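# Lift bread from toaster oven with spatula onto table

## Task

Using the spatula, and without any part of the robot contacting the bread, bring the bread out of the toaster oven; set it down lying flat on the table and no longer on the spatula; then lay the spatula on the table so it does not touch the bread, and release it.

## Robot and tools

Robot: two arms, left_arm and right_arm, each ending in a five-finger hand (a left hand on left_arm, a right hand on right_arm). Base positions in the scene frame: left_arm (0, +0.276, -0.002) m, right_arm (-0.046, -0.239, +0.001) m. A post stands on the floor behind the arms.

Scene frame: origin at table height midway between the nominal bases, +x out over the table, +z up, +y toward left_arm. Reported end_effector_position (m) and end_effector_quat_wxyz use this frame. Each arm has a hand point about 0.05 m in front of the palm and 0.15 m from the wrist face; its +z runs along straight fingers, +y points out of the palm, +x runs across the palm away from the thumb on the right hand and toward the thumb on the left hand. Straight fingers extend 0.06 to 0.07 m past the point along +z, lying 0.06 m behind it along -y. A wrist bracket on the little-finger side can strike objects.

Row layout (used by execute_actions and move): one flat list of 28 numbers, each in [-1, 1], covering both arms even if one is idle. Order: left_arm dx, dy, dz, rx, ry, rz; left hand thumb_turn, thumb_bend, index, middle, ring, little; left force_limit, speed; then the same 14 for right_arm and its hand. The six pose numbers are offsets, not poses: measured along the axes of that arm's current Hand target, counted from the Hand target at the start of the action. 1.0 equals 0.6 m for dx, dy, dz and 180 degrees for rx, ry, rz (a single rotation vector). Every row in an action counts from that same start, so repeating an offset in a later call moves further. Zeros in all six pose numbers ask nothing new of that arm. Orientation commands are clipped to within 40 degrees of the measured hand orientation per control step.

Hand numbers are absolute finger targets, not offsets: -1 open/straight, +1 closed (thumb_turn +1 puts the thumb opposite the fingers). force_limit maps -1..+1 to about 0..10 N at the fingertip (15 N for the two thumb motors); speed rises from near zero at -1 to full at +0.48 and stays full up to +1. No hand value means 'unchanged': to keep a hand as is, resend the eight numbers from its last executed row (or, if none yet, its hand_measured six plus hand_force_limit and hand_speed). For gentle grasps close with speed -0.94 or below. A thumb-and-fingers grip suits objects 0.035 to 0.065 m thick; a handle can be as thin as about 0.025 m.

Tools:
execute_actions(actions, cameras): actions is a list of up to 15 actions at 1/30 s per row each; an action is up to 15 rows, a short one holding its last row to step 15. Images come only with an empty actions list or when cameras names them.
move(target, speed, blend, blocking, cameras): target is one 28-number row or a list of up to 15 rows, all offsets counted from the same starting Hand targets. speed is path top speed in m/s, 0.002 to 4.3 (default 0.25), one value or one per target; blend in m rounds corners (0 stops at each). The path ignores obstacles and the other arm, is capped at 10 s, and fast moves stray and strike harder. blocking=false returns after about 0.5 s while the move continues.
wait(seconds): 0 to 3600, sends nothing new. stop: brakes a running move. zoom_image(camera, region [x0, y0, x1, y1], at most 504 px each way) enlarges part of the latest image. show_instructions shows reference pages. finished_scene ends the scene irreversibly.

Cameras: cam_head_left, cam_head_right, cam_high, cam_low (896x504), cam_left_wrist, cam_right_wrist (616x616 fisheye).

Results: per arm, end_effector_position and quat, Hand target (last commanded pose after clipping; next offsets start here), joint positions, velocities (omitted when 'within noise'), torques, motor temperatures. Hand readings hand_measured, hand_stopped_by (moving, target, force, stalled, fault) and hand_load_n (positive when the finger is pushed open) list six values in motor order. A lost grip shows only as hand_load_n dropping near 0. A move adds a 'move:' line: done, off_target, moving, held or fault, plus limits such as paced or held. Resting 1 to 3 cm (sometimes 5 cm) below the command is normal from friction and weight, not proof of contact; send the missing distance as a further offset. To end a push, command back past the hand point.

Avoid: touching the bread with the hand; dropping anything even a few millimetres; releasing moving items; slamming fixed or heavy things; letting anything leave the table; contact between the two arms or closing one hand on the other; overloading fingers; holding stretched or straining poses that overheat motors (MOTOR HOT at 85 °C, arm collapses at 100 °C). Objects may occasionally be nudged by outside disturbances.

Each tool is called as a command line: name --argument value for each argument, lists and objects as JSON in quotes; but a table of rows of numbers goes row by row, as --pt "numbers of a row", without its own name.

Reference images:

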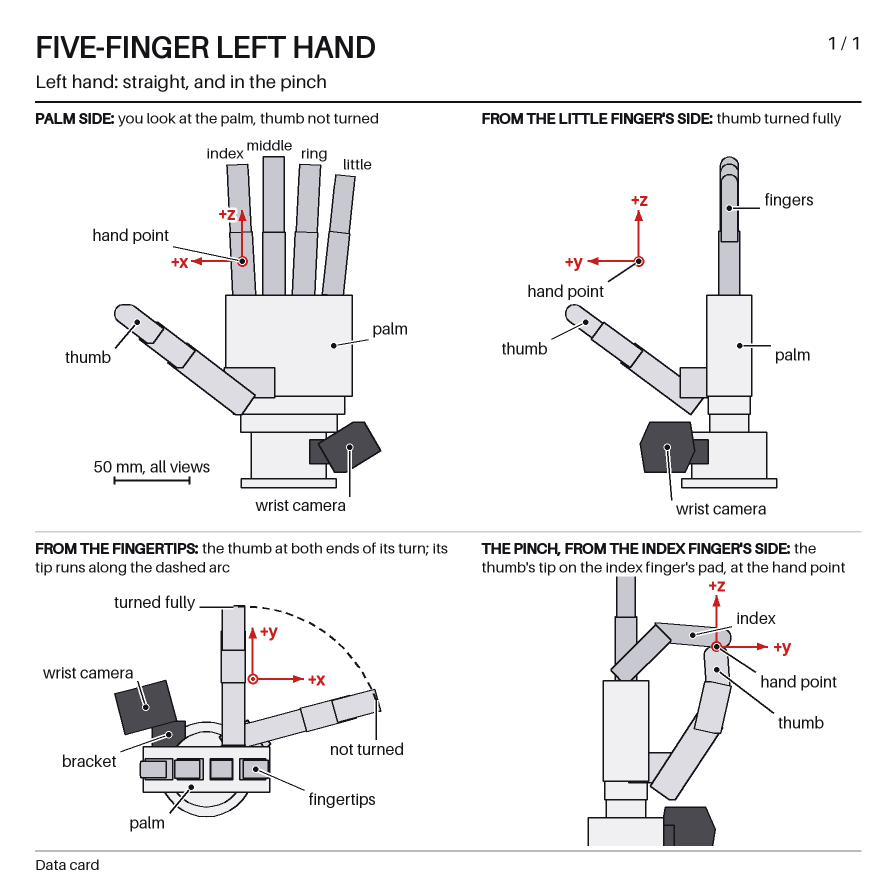

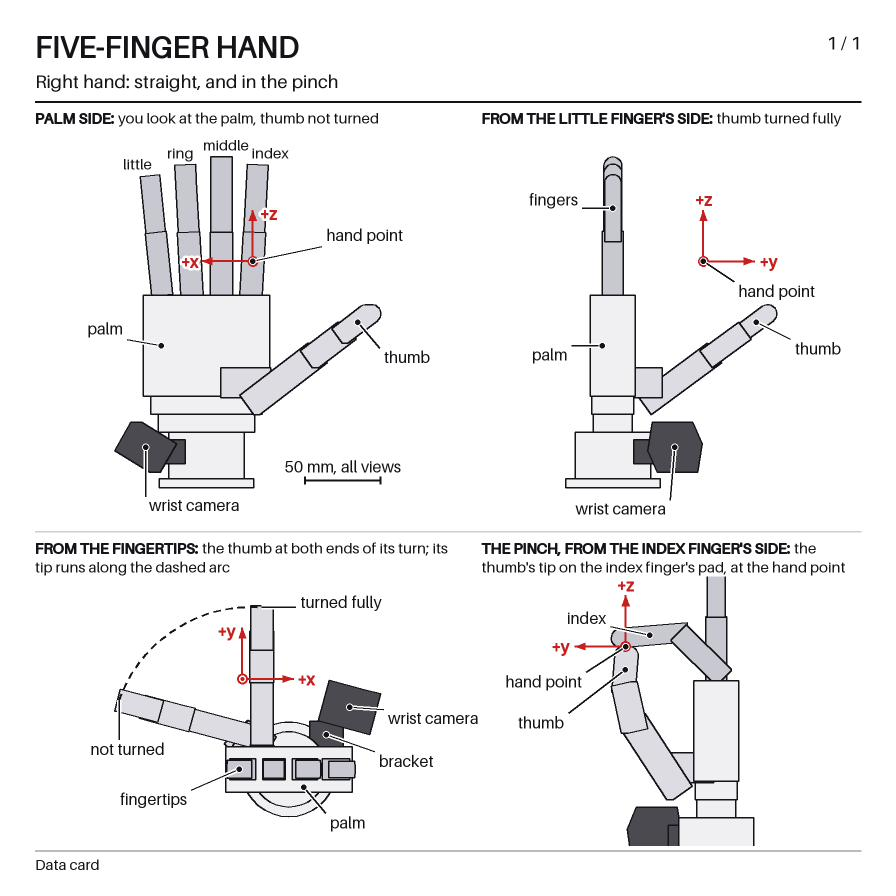

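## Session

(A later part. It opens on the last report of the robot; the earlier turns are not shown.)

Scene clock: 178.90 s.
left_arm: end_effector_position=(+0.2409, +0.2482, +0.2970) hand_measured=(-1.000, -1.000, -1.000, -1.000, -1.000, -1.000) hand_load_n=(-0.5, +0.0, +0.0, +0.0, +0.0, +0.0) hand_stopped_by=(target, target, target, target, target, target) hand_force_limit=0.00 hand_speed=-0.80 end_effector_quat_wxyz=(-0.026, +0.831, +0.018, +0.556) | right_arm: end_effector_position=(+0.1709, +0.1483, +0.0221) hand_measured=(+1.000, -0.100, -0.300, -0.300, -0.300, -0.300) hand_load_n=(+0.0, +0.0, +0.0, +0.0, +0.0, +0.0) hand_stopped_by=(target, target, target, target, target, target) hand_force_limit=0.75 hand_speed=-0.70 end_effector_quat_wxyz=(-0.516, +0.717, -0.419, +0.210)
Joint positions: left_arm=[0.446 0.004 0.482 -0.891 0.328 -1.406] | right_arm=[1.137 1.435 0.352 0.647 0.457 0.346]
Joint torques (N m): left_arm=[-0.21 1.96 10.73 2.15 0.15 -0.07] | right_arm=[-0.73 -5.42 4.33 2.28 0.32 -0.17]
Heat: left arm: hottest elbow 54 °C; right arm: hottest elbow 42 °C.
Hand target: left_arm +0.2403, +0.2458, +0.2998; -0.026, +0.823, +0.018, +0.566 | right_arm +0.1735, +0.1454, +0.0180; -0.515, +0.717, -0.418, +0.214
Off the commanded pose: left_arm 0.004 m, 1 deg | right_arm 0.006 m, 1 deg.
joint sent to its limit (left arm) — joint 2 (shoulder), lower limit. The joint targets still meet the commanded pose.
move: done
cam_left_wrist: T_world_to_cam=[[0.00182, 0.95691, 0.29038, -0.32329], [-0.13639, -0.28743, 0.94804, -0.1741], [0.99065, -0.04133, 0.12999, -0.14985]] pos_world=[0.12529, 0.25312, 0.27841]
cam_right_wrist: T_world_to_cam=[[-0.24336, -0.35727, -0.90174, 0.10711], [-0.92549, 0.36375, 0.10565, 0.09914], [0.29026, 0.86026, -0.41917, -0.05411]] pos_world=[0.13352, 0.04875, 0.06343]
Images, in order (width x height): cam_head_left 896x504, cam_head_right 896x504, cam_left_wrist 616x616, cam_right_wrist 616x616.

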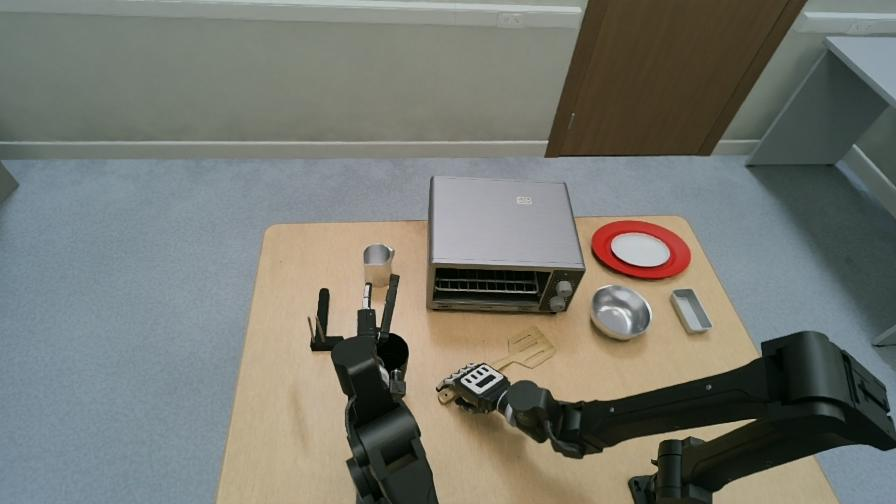

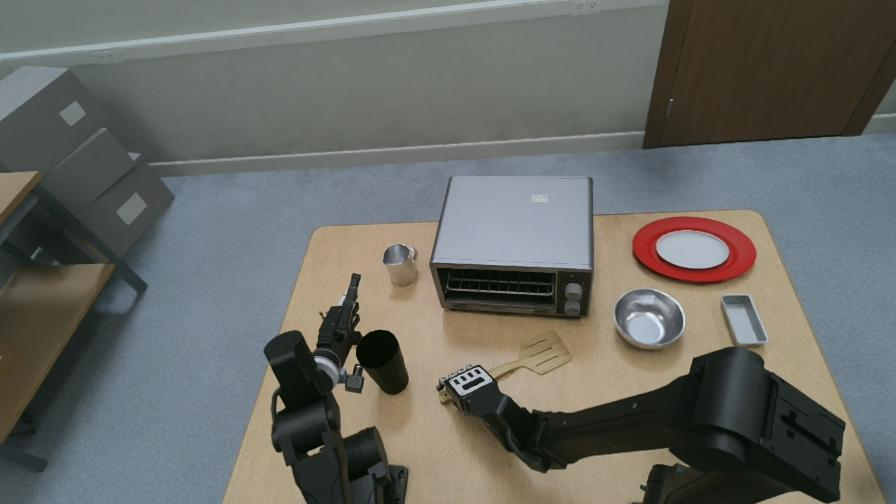

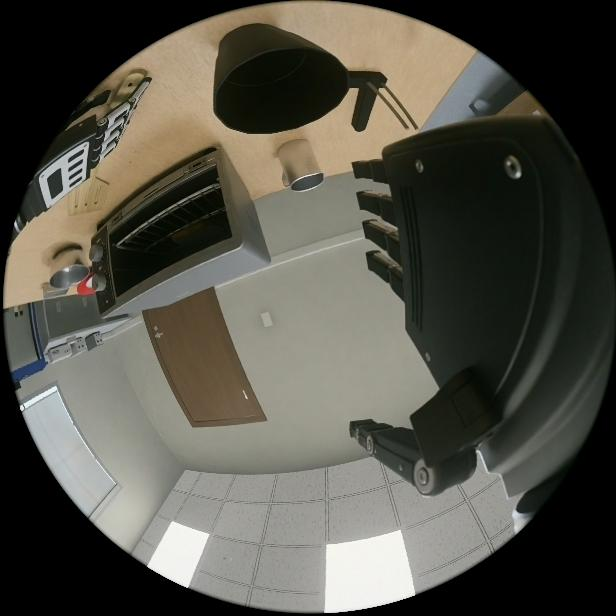

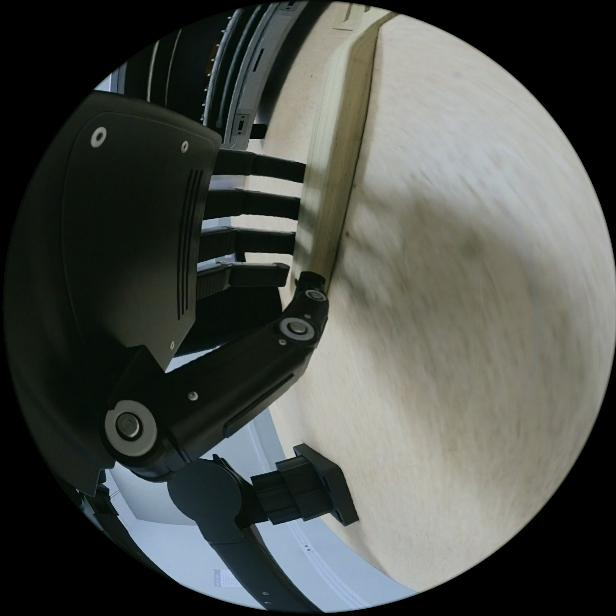

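move --target '[0,0,0,0,0,0,-1,-1,-1,-1,-1,-1,0,-0.8,0,0,0,0,0,0,1,0.08,0.35,0.35,0.35,0.35,0.75,-0.88]' --cameras '["cam_head_right","cam_head_left","cam_right_wrist","cam_left_wrist"]'

zoom_image --camera "cam_right_wrist" --region '[200, 180, 460, 400]'

zoom_image --camera "cam_left_wrist" --region '[20, 50, 180, 210]'

Scene clock: 181.37 s.
left_arm: end_effector_position=(+0.2409, +0.2482, +0.2970) hand_measured=(-1.000, -1.000, -1.000, -1.000, -1.000, -1.000) hand_load_n=(+0.0, +0.0, +0.0, -0.5, +0.0, +0.5) hand_stopped_by=(target, target, target, target, target, target) hand_force_limit=0.00 hand_speed=-0.80 end_effector_quat_wxyz=(-0.026, +0.831, +0.018, +0.556) | right_arm: end_effector_position=(+0.1711, +0.1488, +0.0227) hand_measured=(+1.000, +0.080, +0.278, +0.264, +0.350, +0.350) hand_load_n=(+0.0, +0.5, +9.5, +9.0, +0.0, +0.0) hand_stopped_by=(target, target, force, force, target, target) hand_force_limit=0.75 hand_speed=-0.88 end_effector_quat_wxyz=(-0.518, +0.716, -0.419, +0.210)
Joint positions: left_arm=[0.446 0.004 0.482 -0.891 0.328 -1.406] | right_arm=[1.137 1.435 0.352 0.65 0.457 0.346]
Joint torques (N m): left_arm=[-0.03 2.08 10.71 2.18 0.15 -0.06] | right_arm=[-0.91 -5.6 4.48 2.04 0.3 -0.19]
Heat: left arm: hottest elbow 54 °C; right arm: hottest elbow 42 °C.
Hand target: left_arm +0.2403, +0.2458, +0.2998; -0.026, +0.823, +0.018, +0.566 | right_arm +0.1735, +0.1454, +0.0180; -0.515, +0.717, -0.418, +0.214
Off the commanded pose: left_arm 0.004 m, 1 deg | right_arm 0.006 m, 1 deg.
joint sent to its limit (left arm) — joint 2 (shoulder), lower limit. The joint targets still meet the commanded pose.
move: done
cam_left_wrist: T_world_to_cam=[[0.00182, 0.95691, 0.29038, -0.32329], [-0.13639, -0.28743, 0.94804, -0.1741], [0.99065, -0.04133, 0.12999, -0.14985]] pos_world=[0.12529, 0.25312, 0.27841]
cam_right_wrist: T_world_to_cam=[[-0.24226, -0.3548, -0.90301, 0.10739], [-0.92562, 0.36343, 0.10554, 0.09919], [0.29074, 0.86142, -0.41646, -0.05468]] pos_world=[0.13372, 0.04916, 0.06373]
Images, in order (width x height): cam_head_left 896x504, cam_head_right 896x504, cam_left_wrist 616x616, cam_right_wrist 616x616.

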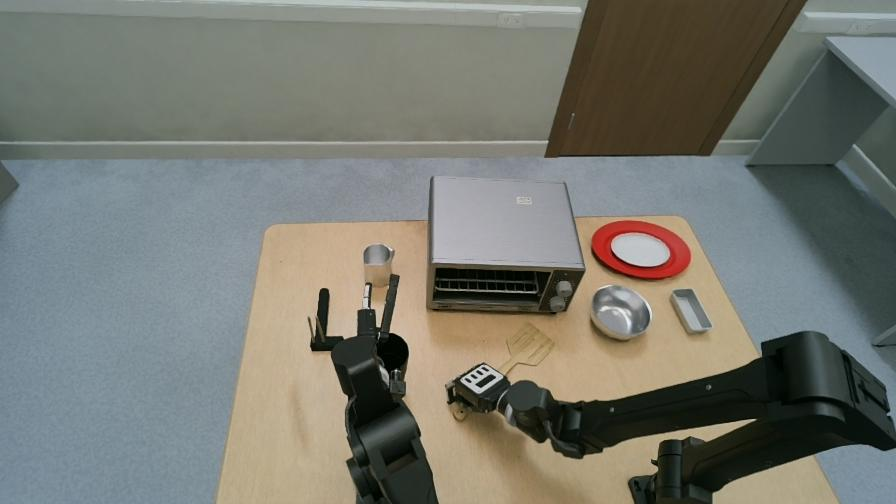

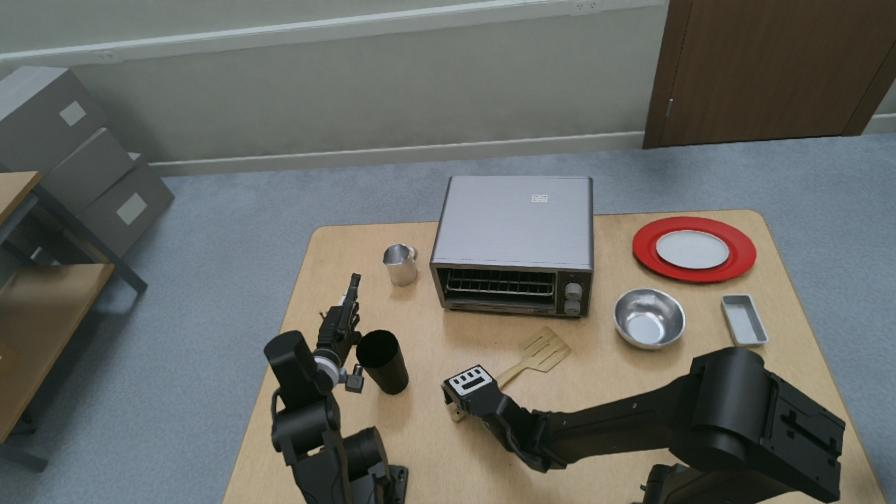

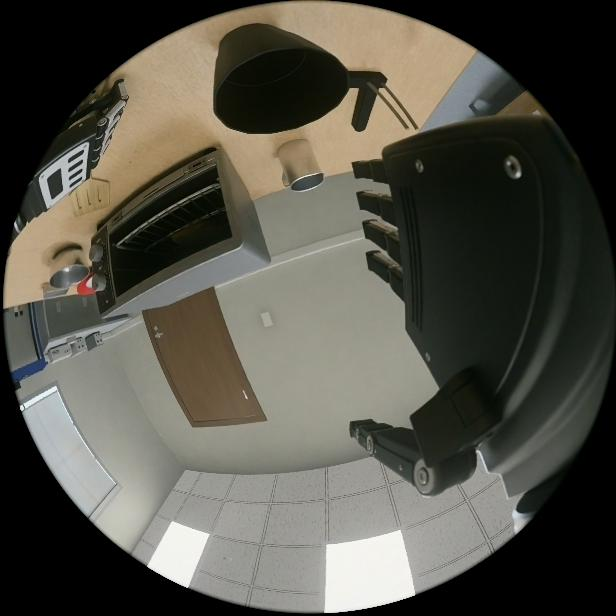

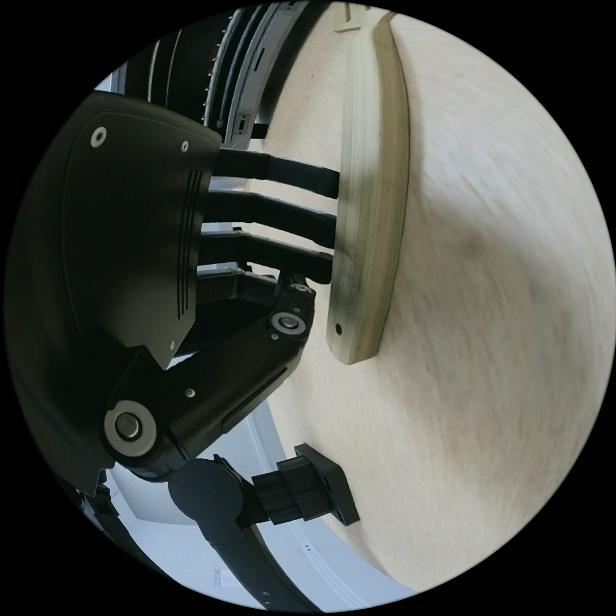

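Scaled by 1.938 from the camera's image (finer frame: 880x880).

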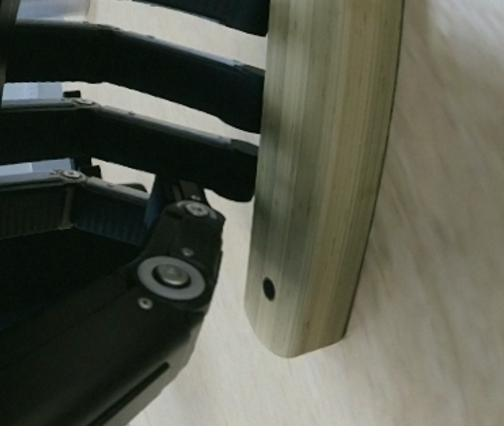

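Scaled by 3.150 from the camera's image (finer frame: 880x880).

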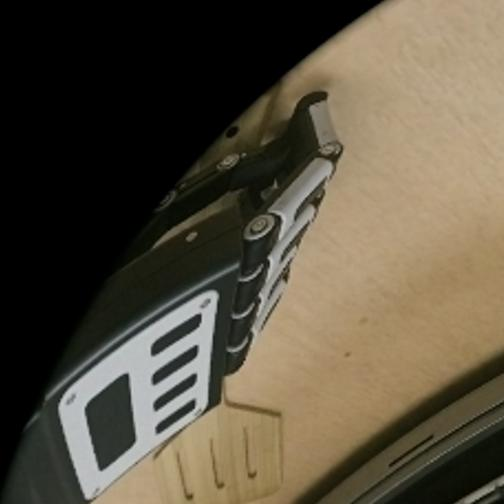

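move --target '[0,0,0,0,0,0,-1,-1,-1,-1,-1,-1,0,-0.8,0,-0.06,0,0,0,0,1,-0.1,-0.3,-0.3,-0.3,-0.3,0.75,-0.5]' --speed 0.1 --cameras '["cam_head_right","cam_head_left","cam_right_wrist","cam_left_wrist"]'

zoom_image --camera "cam_right_wrist" --region '[200, 180, 460, 400]'

zoom_image --camera "cam_left_wrist" --region '[20, 50, 180, 210]'

zoom_image --camera "cam_head_right" --region '[420, 300, 600, 420]'

zoom_image --camera "cam_head_left" --region '[420, 310, 580, 420]'

Scene clock: 184.83 s.
left_arm: end_effector_position=(+0.2409, +0.2482, +0.2970) hand_measured=(-1.000, -1.000, -1.000, -1.000, -1.000, -1.000) hand_load_n=(-0.5, +0.0, +0.0, +0.0, +0.0, +0.0) hand_stopped_by=(target, target, target, target, target, target) hand_force_limit=0.00 hand_speed=-0.80 end_effector_quat_wxyz=(-0.026, +0.831, +0.018, +0.556) | right_arm: end_effector_position=(+0.1768, +0.1388, +0.0354) hand_measured=(+1.000, -0.100, -0.300, -0.300, -0.300, -0.300) hand_load_n=(+0.0, +0.0, +0.0, +0.0, +0.0, +0.0) hand_stopped_by=(target, target, target, target, target, target) hand_force_limit=0.75 hand_speed=-0.50 end_effector_quat_wxyz=(-0.505, +0.724, -0.420, +0.210)
Joint positions: left_arm=[0.446 0.004 0.482 -0.891 0.328 -1.406] | right_arm=[1.104 1.346 0.361 0.526 0.428 0.332]
Joint torques (N m): left_arm=[-0.21 2.02 10.73 2.15 0.15 -0.07] | right_arm=[-1.03 -7.24 8.18 0.73 0.13 -0.22]
Heat: left arm: hottest elbow 54 °C; right arm: hottest elbow 42 °C.
Hand target: left_arm +0.2403, +0.2458, +0.2998; -0.026, +0.823, +0.018, +0.566 | right_arm +0.1873, +0.1496, +0.0510; -0.515, +0.717, -0.418, +0.214
Off the commanded pose: left_arm 0.004 m, 1 deg | right_arm 0.022 m, 2 deg.
joint sent to its limit (left arm) — joint 2 (shoulder), lower limit. The joint targets still meet the commanded pose.
move: off_target (right_arm)
cam_left_wrist: T_world_to_cam=[[0.00182, 0.95691, 0.29038, -0.32329], [-0.13639, -0.28743, 0.94804, -0.1741], [0.99065, -0.04133, 0.12999, -0.14985]] pos_world=[0.12529, 0.25312, 0.27841]
cam_right_wrist: T_world_to_cam=[[-0.25587, -0.37889, -0.88936, 0.122], [-0.92351, 0.36774, 0.10903, 0.10565], [0.28575, 0.84924, -0.44401, -0.03895]] pos_world=[0.13992, 0.04045, 0.07969]
Images, in order (width x height): cam_head_left 896x504, cam_head_right 896x504, cam_left_wrist 616x616, cam_right_wrist 616x616.

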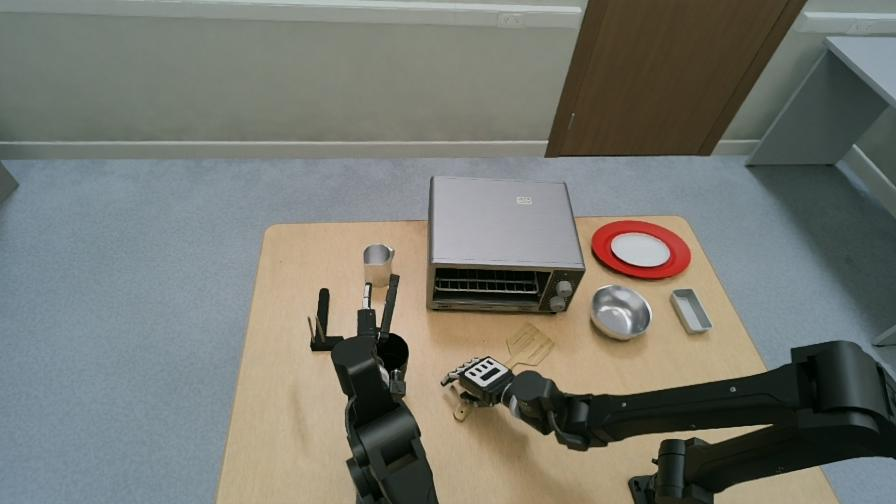

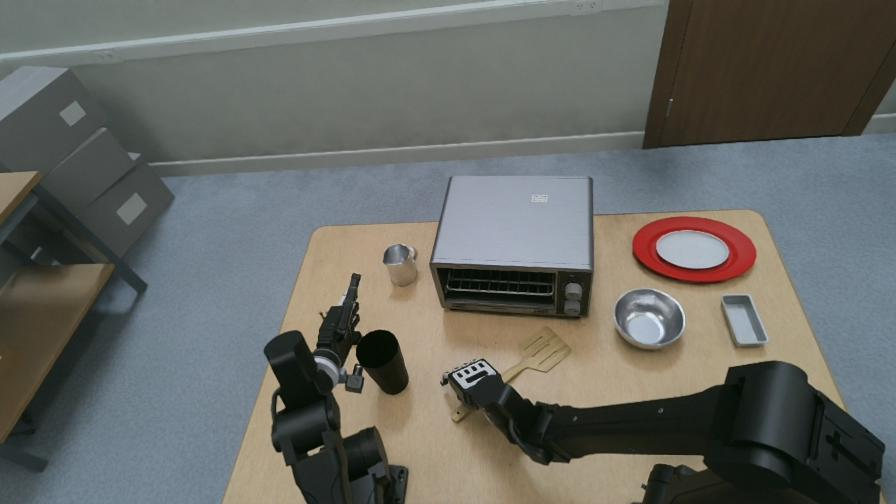

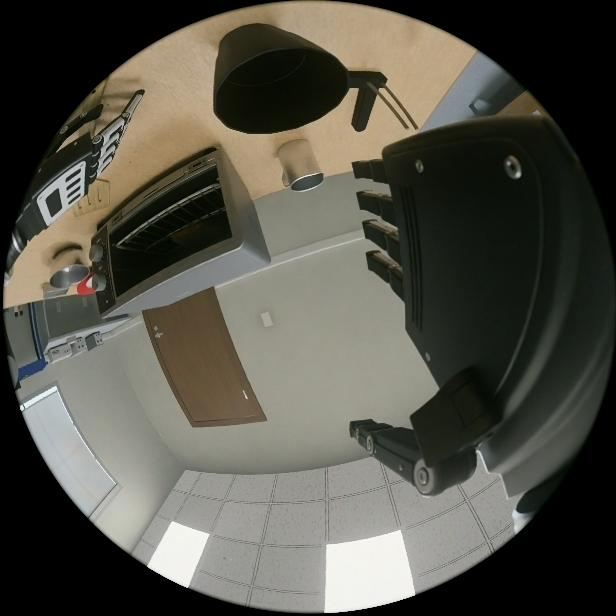

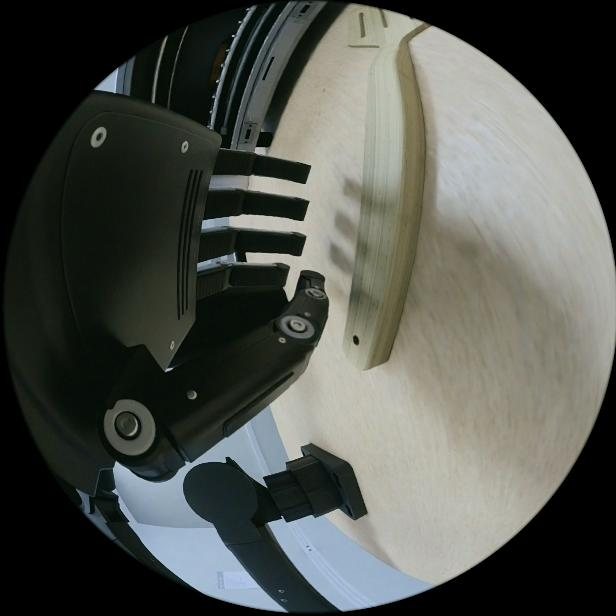

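Scaled by 1.938 from the camera's image (finer frame: 880x880).

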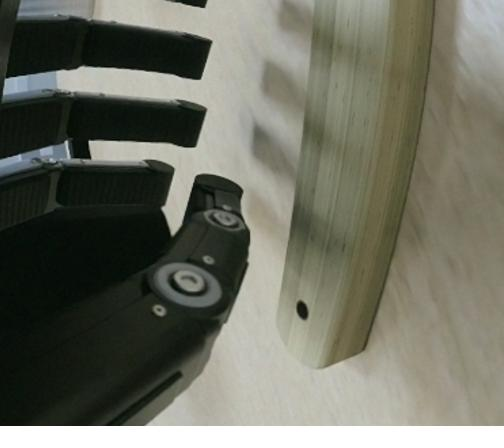

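Scaled by 3.150 from the camera's image (finer frame: 880x880).

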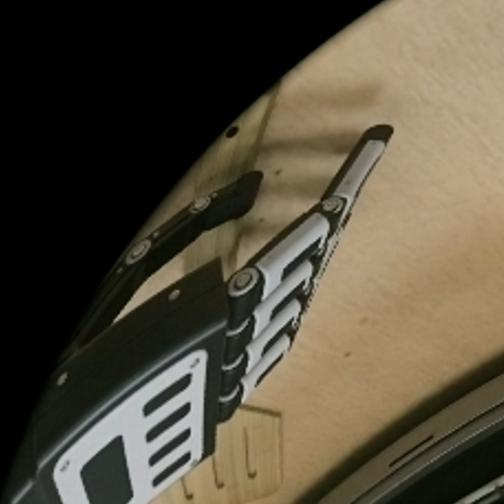

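Scaled by 2.800 from the camera's image (finer frame: 1280x720).

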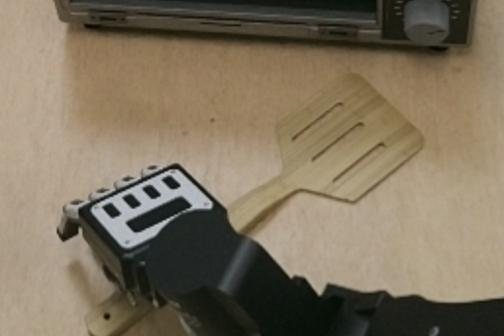

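Scaled by 3.150 from the camera's image (finer frame: 1280x720).

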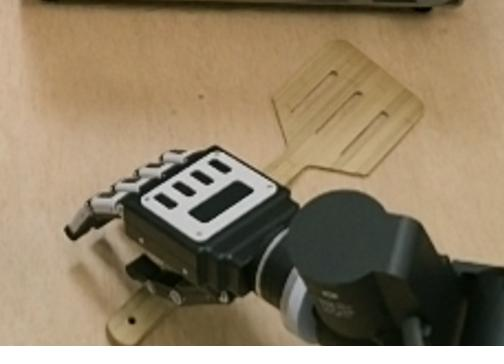

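zoom_image --camera "cam_head_right" --region '[430, 360, 500, 430]'

zoom_image --camera "cam_head_left" --region '[430, 360, 500, 430]'

Scaled by 7.200 from the camera's image (finer frame: 1280x720).

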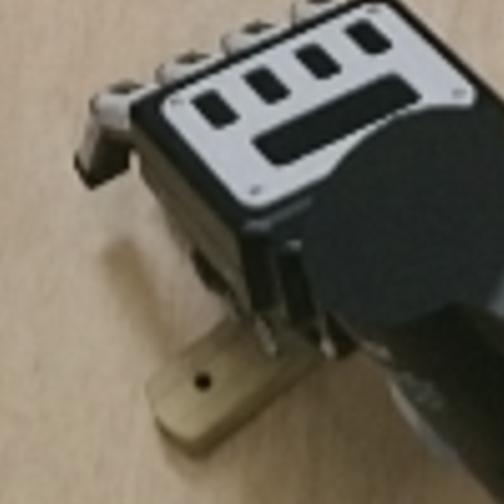

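Scaled by 7.200 from the camera's image (finer frame: 1280x720).

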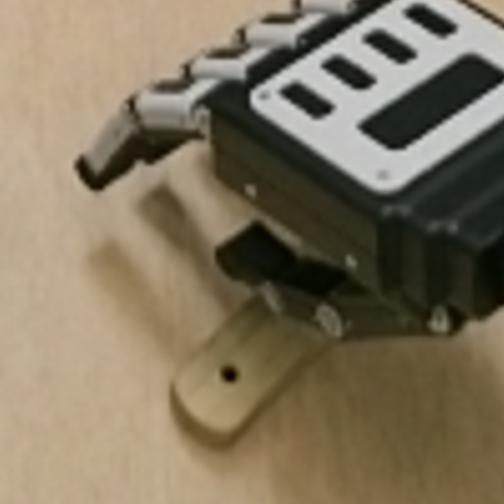

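move --target '[0,0,0,0,0,0,-1,-1,-1,-1,-1,-1,0,-0.8,-0.0003,0.0430,-0.0778,0,0,0,1,-0.15,-0.3,-0.3,-0.3,-0.3,0.75,-0.5]' --speed 0.08 --cameras '["cam_head_right","cam_head_left","cam_right_wrist"]'

zoom_image --camera "cam_right_wrist" --region '[200, 180, 460, 400]'

Scene clock: 188.30 s.
left_arm: end_effector_position=(+0.2409, +0.2482, +0.2970) hand_measured=(-1.000, -1.000, -1.000, -1.000, -1.000, -1.000) hand_load_n=(-0.5, +0.0, +0.0, +0.0, +0.0, +0.0) hand_stopped_by=(target, target, target, target, target, target) hand_force_limit=0.00 hand_speed=-0.80 end_effector_quat_wxyz=(-0.026, +0.831, +0.018, +0.556) | right_arm: end_effector_position=(+0.1480, +0.1216, +0.0447) hand_measured=(+1.000, -0.150, -0.300, -0.300, -0.300, -0.300) hand_load_n=(+0.5, +0.0, +0.0, +0.0, +0.0, +0.0) hand_stopped_by=(target, target, target, target, target, target) hand_force_limit=0.75 hand_speed=-0.50 end_effector_quat_wxyz=(-0.515, +0.716, -0.416, +0.219)
Joint positions: left_arm=[0.446 0.004 0.482 -0.891 0.328 -1.406] | right_arm=[1.191 1.235 0.288 0.502 0.521 0.357]
Joint torques (N m): left_arm=[-0.15 2.08 10.77 2.15 0.15 -0.06] | right_arm=[0.5 -6.01 5.27 0.72 0.37 0.01]
Heat: left arm: hottest elbow 54 °C; right arm: hottest elbow 42 °C.
Hand target: left_arm +0.2403, +0.2458, +0.2998; -0.026, +0.823, +0.018, +0.566 | right_arm +0.1429, +0.1206, +0.0450; -0.515, +0.717, -0.418, +0.214
Off the commanded pose: left_arm 0.004 m, 1 deg | right_arm 0.005 m, 1 deg.
joint sent to its limit (left arm) — joint 2 (shoulder), lower limit. The joint targets still meet the commanded pose.
move: done
cam_right_wrist: T_world_to_cam=[[-0.23237, -0.36481, -0.90162, 0.1117], [-0.92414, 0.37185, 0.08771, 0.0849], [0.30327, 0.8536, -0.42354, -0.0159]] pos_world=[0.10923, 0.02275, 0.08653]
Images, in order (width x height): cam_head_left 896x504, cam_head_right 896x504, cam_right_wrist 616x616.

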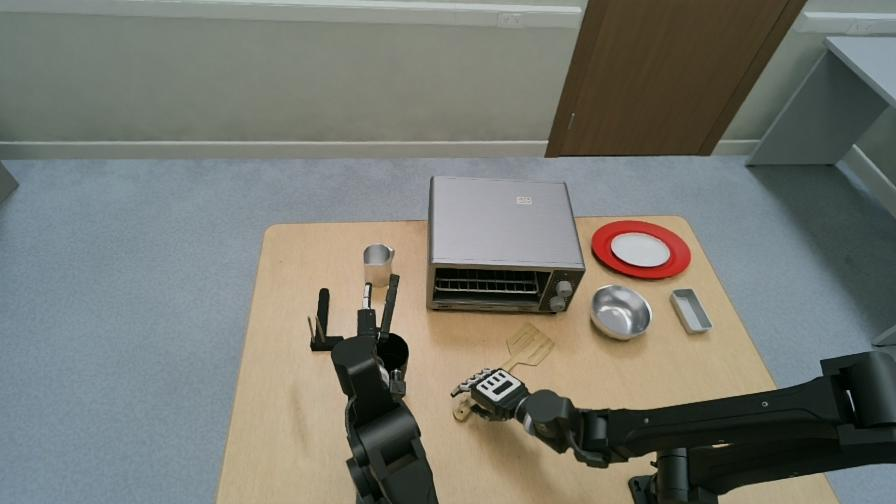

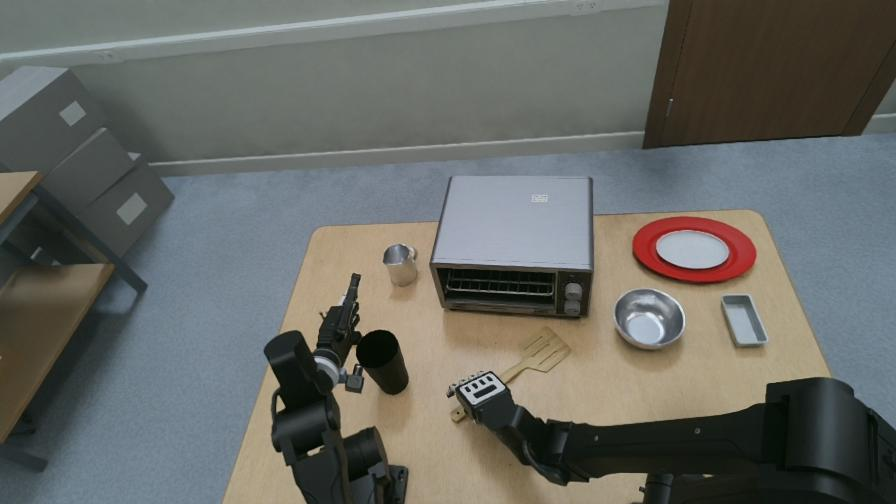

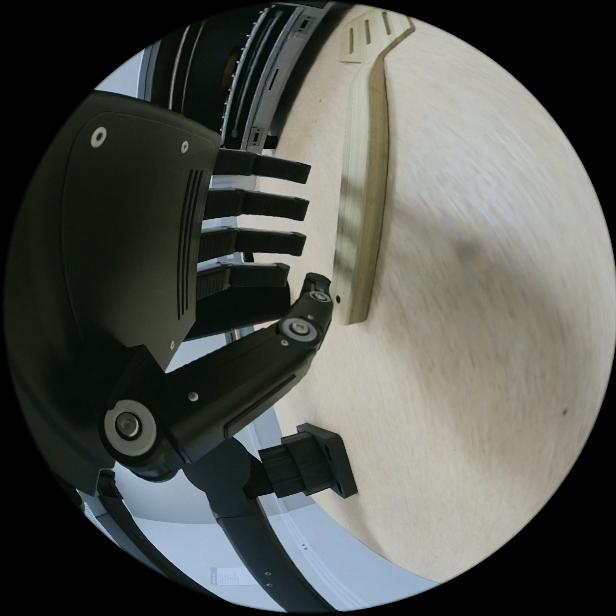

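Scaled by 1.938 from the camera's image (finer frame: 880x880).

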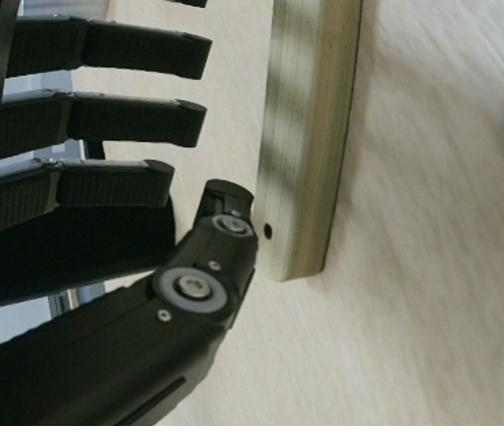

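move --target '[0,0,0,0,0,0,-1,-1,-1,-1,-1,-1,0,-0.8,-0.0037,0.0310,0.0054,0,0,0,1,-0.15,-0.3,-0.3,-0.3,-0.3,0.75,-0.5]' --speed 0.05 --cameras '["cam_right_wrist","cam_head_right","cam_head_left"]'

zoom_image --camera "cam_right_wrist" --region '[200, 180, 460, 400]'

Scene clock: 192.17 s.
left_arm: end_effector_position=(+0.2409, +0.2482, +0.2970) hand_measured=(-1.000, -1.000, -1.000, -1.000, -1.000, -1.000) hand_load_n=(+0.0, +0.0, +0.0, +0.0, +0.0, +0.0) hand_stopped_by=(target, target, target, target, target, target) hand_force_limit=0.00 hand_speed=-0.80 end_effector_quat_wxyz=(-0.026, +0.831, +0.018, +0.556) | right_arm: end_effector_position=(+0.1413, +0.1205, +0.0300) hand_measured=(+1.000, -0.150, -0.300, -0.300, -0.300, -0.300) hand_load_n=(+0.0, +0.0, +0.0, +0.0, +0.0, +0.5) hand_stopped_by=(target, target, target, target, target, target) hand_force_limit=0.75 hand_speed=-0.50 end_effector_quat_wxyz=(-0.512, +0.718, -0.417, +0.220)
Joint positions: left_arm=[0.446 0.004 0.482 -0.891 0.328 -1.406] | right_arm=[1.215 1.291 0.271 0.563 0.543 0.371]
Joint torques (N m): left_arm=[-0.09 1.9 10.77 2.14 0.15 -0.05] | right_arm=[0.91 -4.25 4.67 2.03 0.36 0.04]
Heat: left arm: hottest elbow 53 °C; right arm: hottest elbow 42 °C.
Hand target: left_arm +0.2403, +0.2458, +0.2998; -0.026, +0.823, +0.018, +0.566 | right_arm +0.1370, +0.1222, +0.0272; -0.515, +0.717, -0.418, +0.214
Off the commanded pose: left_arm 0.004 m, 1 deg | right_arm 0.005 m, 1 deg.
joint sent to its limit (left arm) — joint 2 (shoulder), lower limit. The joint targets still meet the commanded pose.
move: done
cam_right_wrist: T_world_to_cam=[[-0.23542, -0.3695, -0.89891, 0.0975], [-0.9235, 0.37326, 0.08843, 0.08014], [0.30286, 0.85097, -0.42911, -0.01873]] pos_world=[0.10264, 0.02205, 0.07252]
Images, in order (width x height): cam_head_left 896x504, cam_head_right 896x504, cam_right_wrist 616x616.

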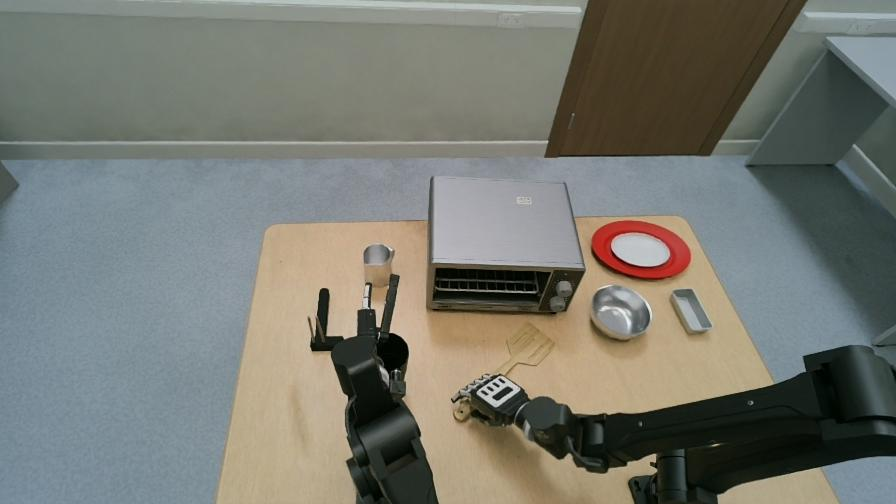

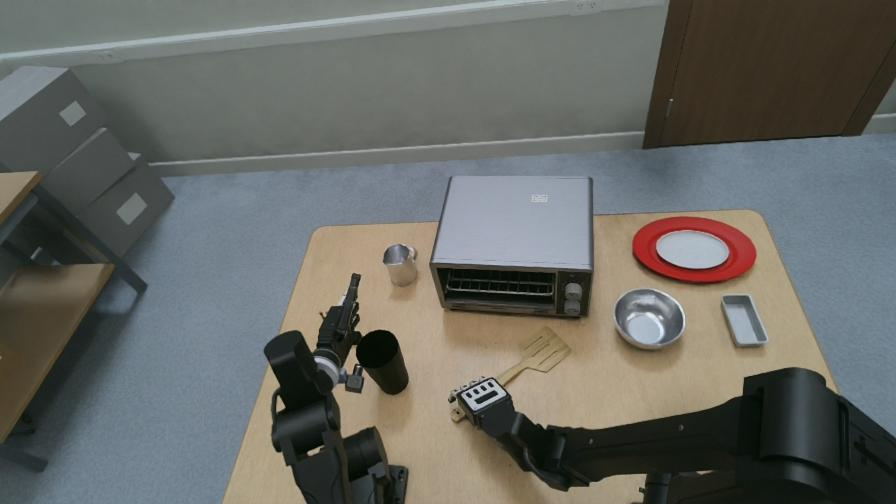

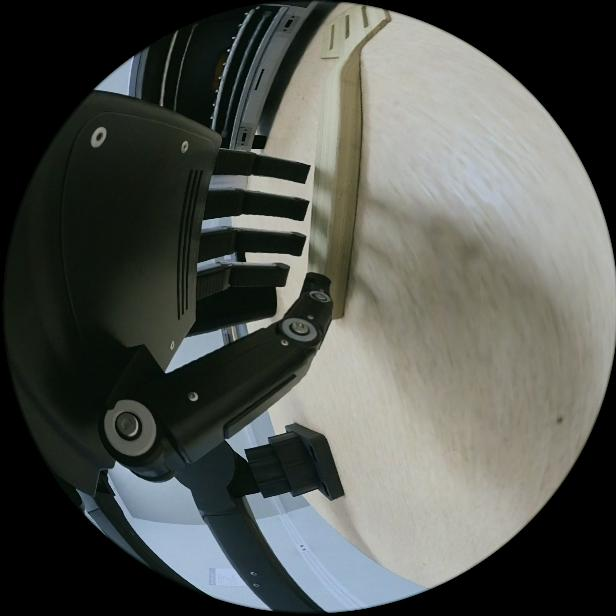

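Scaled by 1.938 from the camera's image (finer frame: 880x880).

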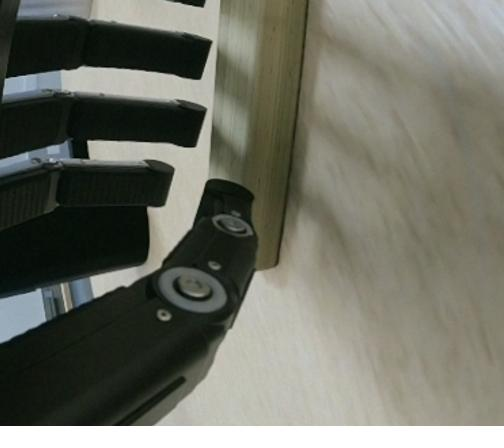

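move --target '[0,0,0,0,0,0,-1,-1,-1,-1,-1,-1,0,-0.8,0.0005,0.0263,0.0118,0,0,0,1,-0.15,-0.3,-0.3,-0.3,-0.3,0.75,-0.5]' --speed 0.04 --cameras '["cam_right_wrist"]'

zoom_image --camera "cam_right_wrist" --region '[200, 180, 460, 400]'

Scene clock: 193.37 s.
left_arm: end_effector_position=(+0.2409, +0.2482, +0.2970) hand_measured=(-1.000, -1.000, -1.000, -1.000, -1.000, -1.000) hand_load_n=(+0.0, +0.0, +0.0, +0.0, +0.0, +0.0) hand_stopped_by=(target, target, target, target, target, target) hand_force_limit=0.00 hand_speed=-0.80 end_effector_quat_wxyz=(-0.026, +0.831, +0.018, +0.556) | right_arm: end_effector_position=(+0.1423, +0.1236, +0.0166) hand_measured=(+1.000, -0.150, -0.300, -0.300, -0.300, -0.300) hand_load_n=(+0.0, +0.0, +0.0, -1.5, +0.0, +0.0) hand_stopped_by=(target, target, target, target, target, target) hand_force_limit=0.75 hand_speed=-0.50 end_effector_quat_wxyz=(-0.517, +0.714, -0.418, +0.220)
Joint positions: left_arm=[0.446 0.004 0.482 -0.891 0.328 -1.406] | right_arm=[1.219 1.381 0.262 0.672 0.551 0.373]
Joint torques (N m): left_arm=[-0.15 2.02 10.76 2.15 0.15 -0.07] | right_arm=[0.62 -4.01 4.1 1.76 0.24 0.02]
Heat: left arm: hottest elbow 53 °C; right arm: hottest elbow 42 °C.
Hand target: left_arm +0.2403, +0.2458, +0.2998; -0.026, +0.823, +0.018, +0.566 | right_arm +0.1365, +0.1239, +0.0098; -0.515, +0.717, -0.418, +0.214
Off the commanded pose: left_arm 0.004 m, 1 deg | right_arm 0.009 m, 1 deg.
joint sent to its limit (left arm) — joint 2 (shoulder), lower limit. The joint targets still meet the commanded pose.
move: done
cam_right_wrist: T_world_to_cam=[[-0.23192, -0.35899, -0.90407, 0.08499], [-0.92252, 0.37593, 0.08737, 0.08058], [0.3085, 0.85428, -0.41836, -0.02883]] pos_world=[0.10294, 0.02485, 0.05773]

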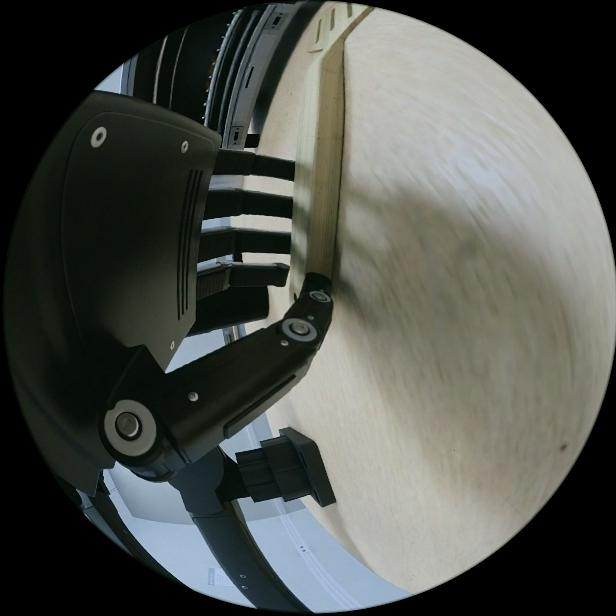

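Scaled by 1.938 from the camera's image (finer frame: 880x880).

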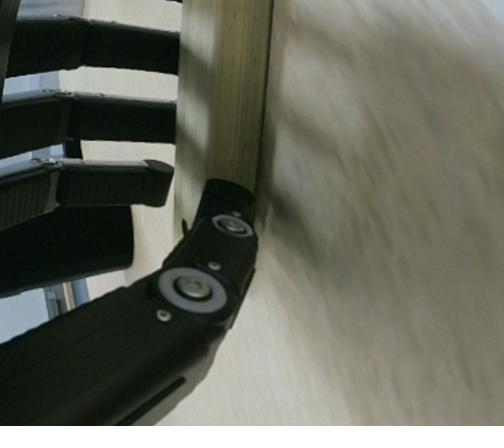

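move --target '[0,0,0,0,0,0,-1,-1,-1,-1,-1,-1,0,-0.8,0.001,0.0076,0.0031,0,0,0,1,-0.1,0.0,0.0,0.0,0.0,0.2,-0.85]' --speed 0.04 --cameras '["cam_right_wrist","cam_head_right","cam_head_left"]'

zoom_image --camera "cam_right_wrist" --region '[200, 180, 460, 400]'

zoom_image --camera "cam_head_left" --region '[430, 360, 500, 430]'

Scene clock: 194.47 s.
left_arm: end_effector_position=(+0.2409, +0.2482, +0.2970) hand_measured=(-1.000, -1.000, -1.000, -1.000, -1.000, -1.000) hand_load_n=(-0.5, +0.0, +0.0, +0.0, +0.0, +0.0) hand_stopped_by=(target, target, target, target, target, target) hand_force_limit=0.00 hand_speed=-0.80 end_effector_quat_wxyz=(-0.026, +0.831, +0.018, +0.556) | right_arm: end_effector_position=(+0.1442, +0.1277, +0.0186) hand_measured=(+1.000, -0.102, -0.066, -0.066, -0.066, -0.010) hand_load_n=(+4.0, +5.5, +8.0, +6.0, +2.0, +5.5) hand_stopped_by=(target, target, force, force, force, force) hand_force_limit=0.20 hand_speed=-0.85 end_effector_quat_wxyz=(-0.527, +0.705, -0.421, +0.219)
Joint positions: left_arm=[0.446 0.004 0.482 -0.891 0.328 -1.406] | right_arm=[1.219 1.403 0.262 0.718 0.554 0.377]
Joint torques (N m): left_arm=[-0.15 1.96 10.73 2.17 0.15 -0.07] | right_arm=[0.97 -3.84 3.59 1.2 0.05 -0.04]
Heat: left arm: hottest elbow 53 °C; right arm: hottest elbow 42 °C.
Hand target: left_arm +0.2403, +0.2458, +0.2998; -0.026, +0.823, +0.018, +0.566 | right_arm +0.1365, +0.1238, +0.0048; -0.515, +0.717, -0.418, +0.214
Off the commanded pose: left_arm 0.004 m, 1 deg | right_arm 0.016 m, 2 deg.
joint sent to its limit (left arm) — joint 2 (shoulder), lower limit. The joint targets still meet the commanded pose.
move: off_target (right_arm)
cam_right_wrist: T_world_to_cam=[[-0.22737, -0.33427, -0.91464, 0.08514], [-0.92135, 0.37795, 0.09091, 0.08009], [0.3153, 0.86338, -0.39391, -0.03458]] pos_world=[0.10405, 0.02805, 0.05697]
Images, in order (width x height): cam_head_left 896x504, cam_head_right 896x504, cam_right_wrist 616x616.

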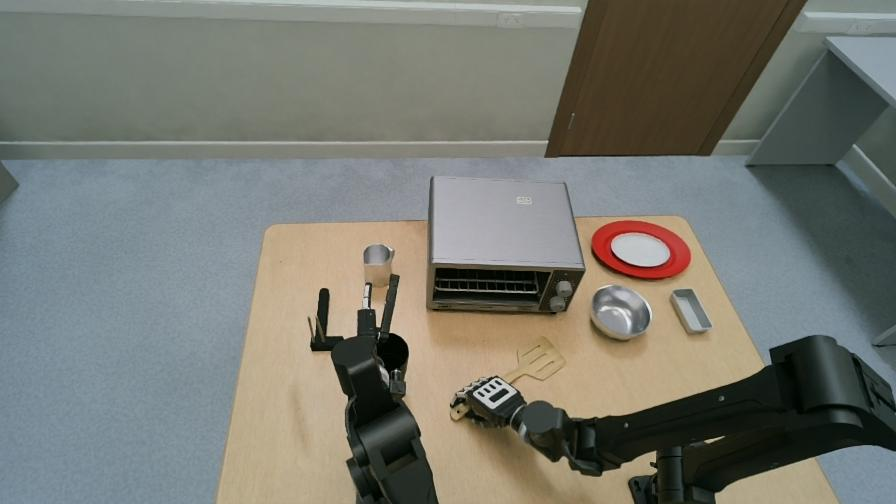

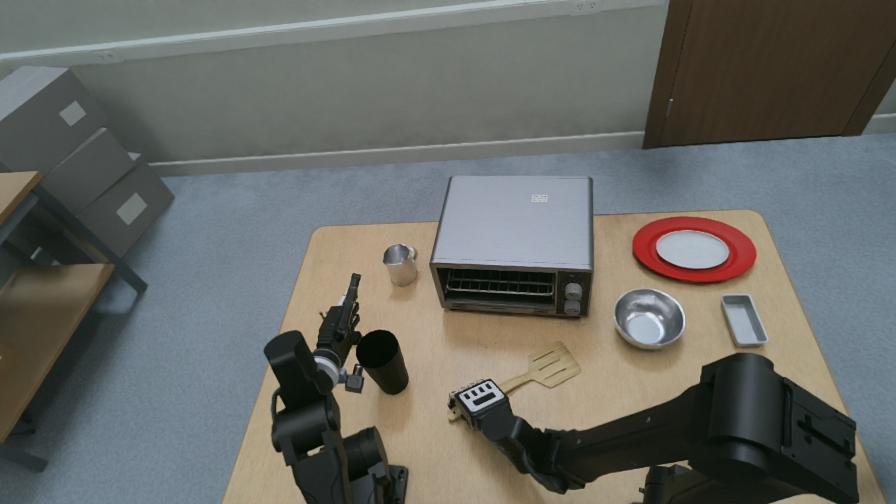

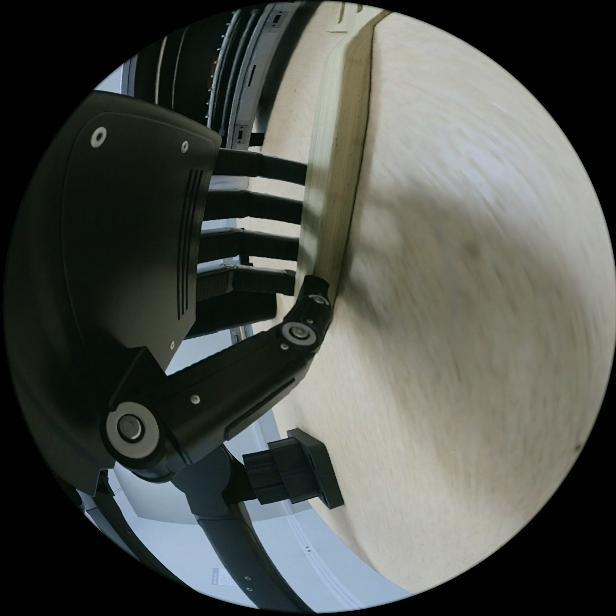

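Scaled by 1.938 from the camera's image (finer frame: 880x880).

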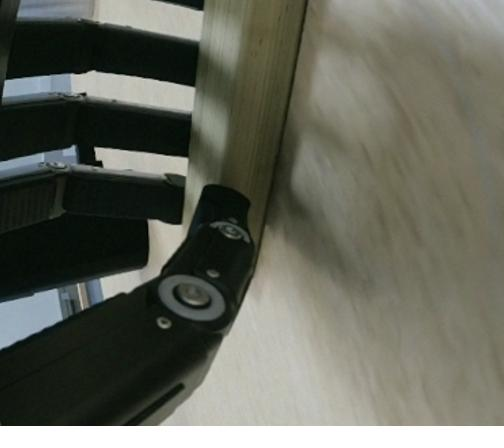

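Scaled by 7.200 from the camera's image (finer frame: 1280x720).

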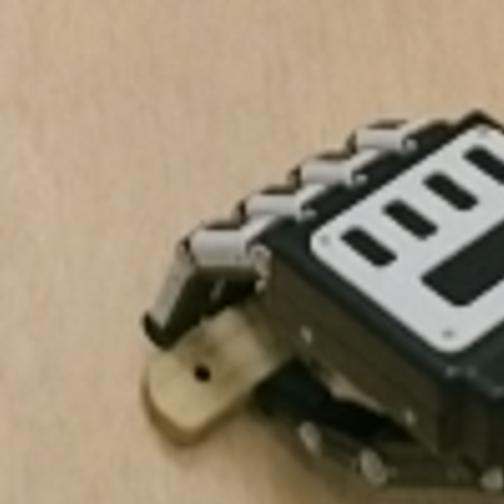

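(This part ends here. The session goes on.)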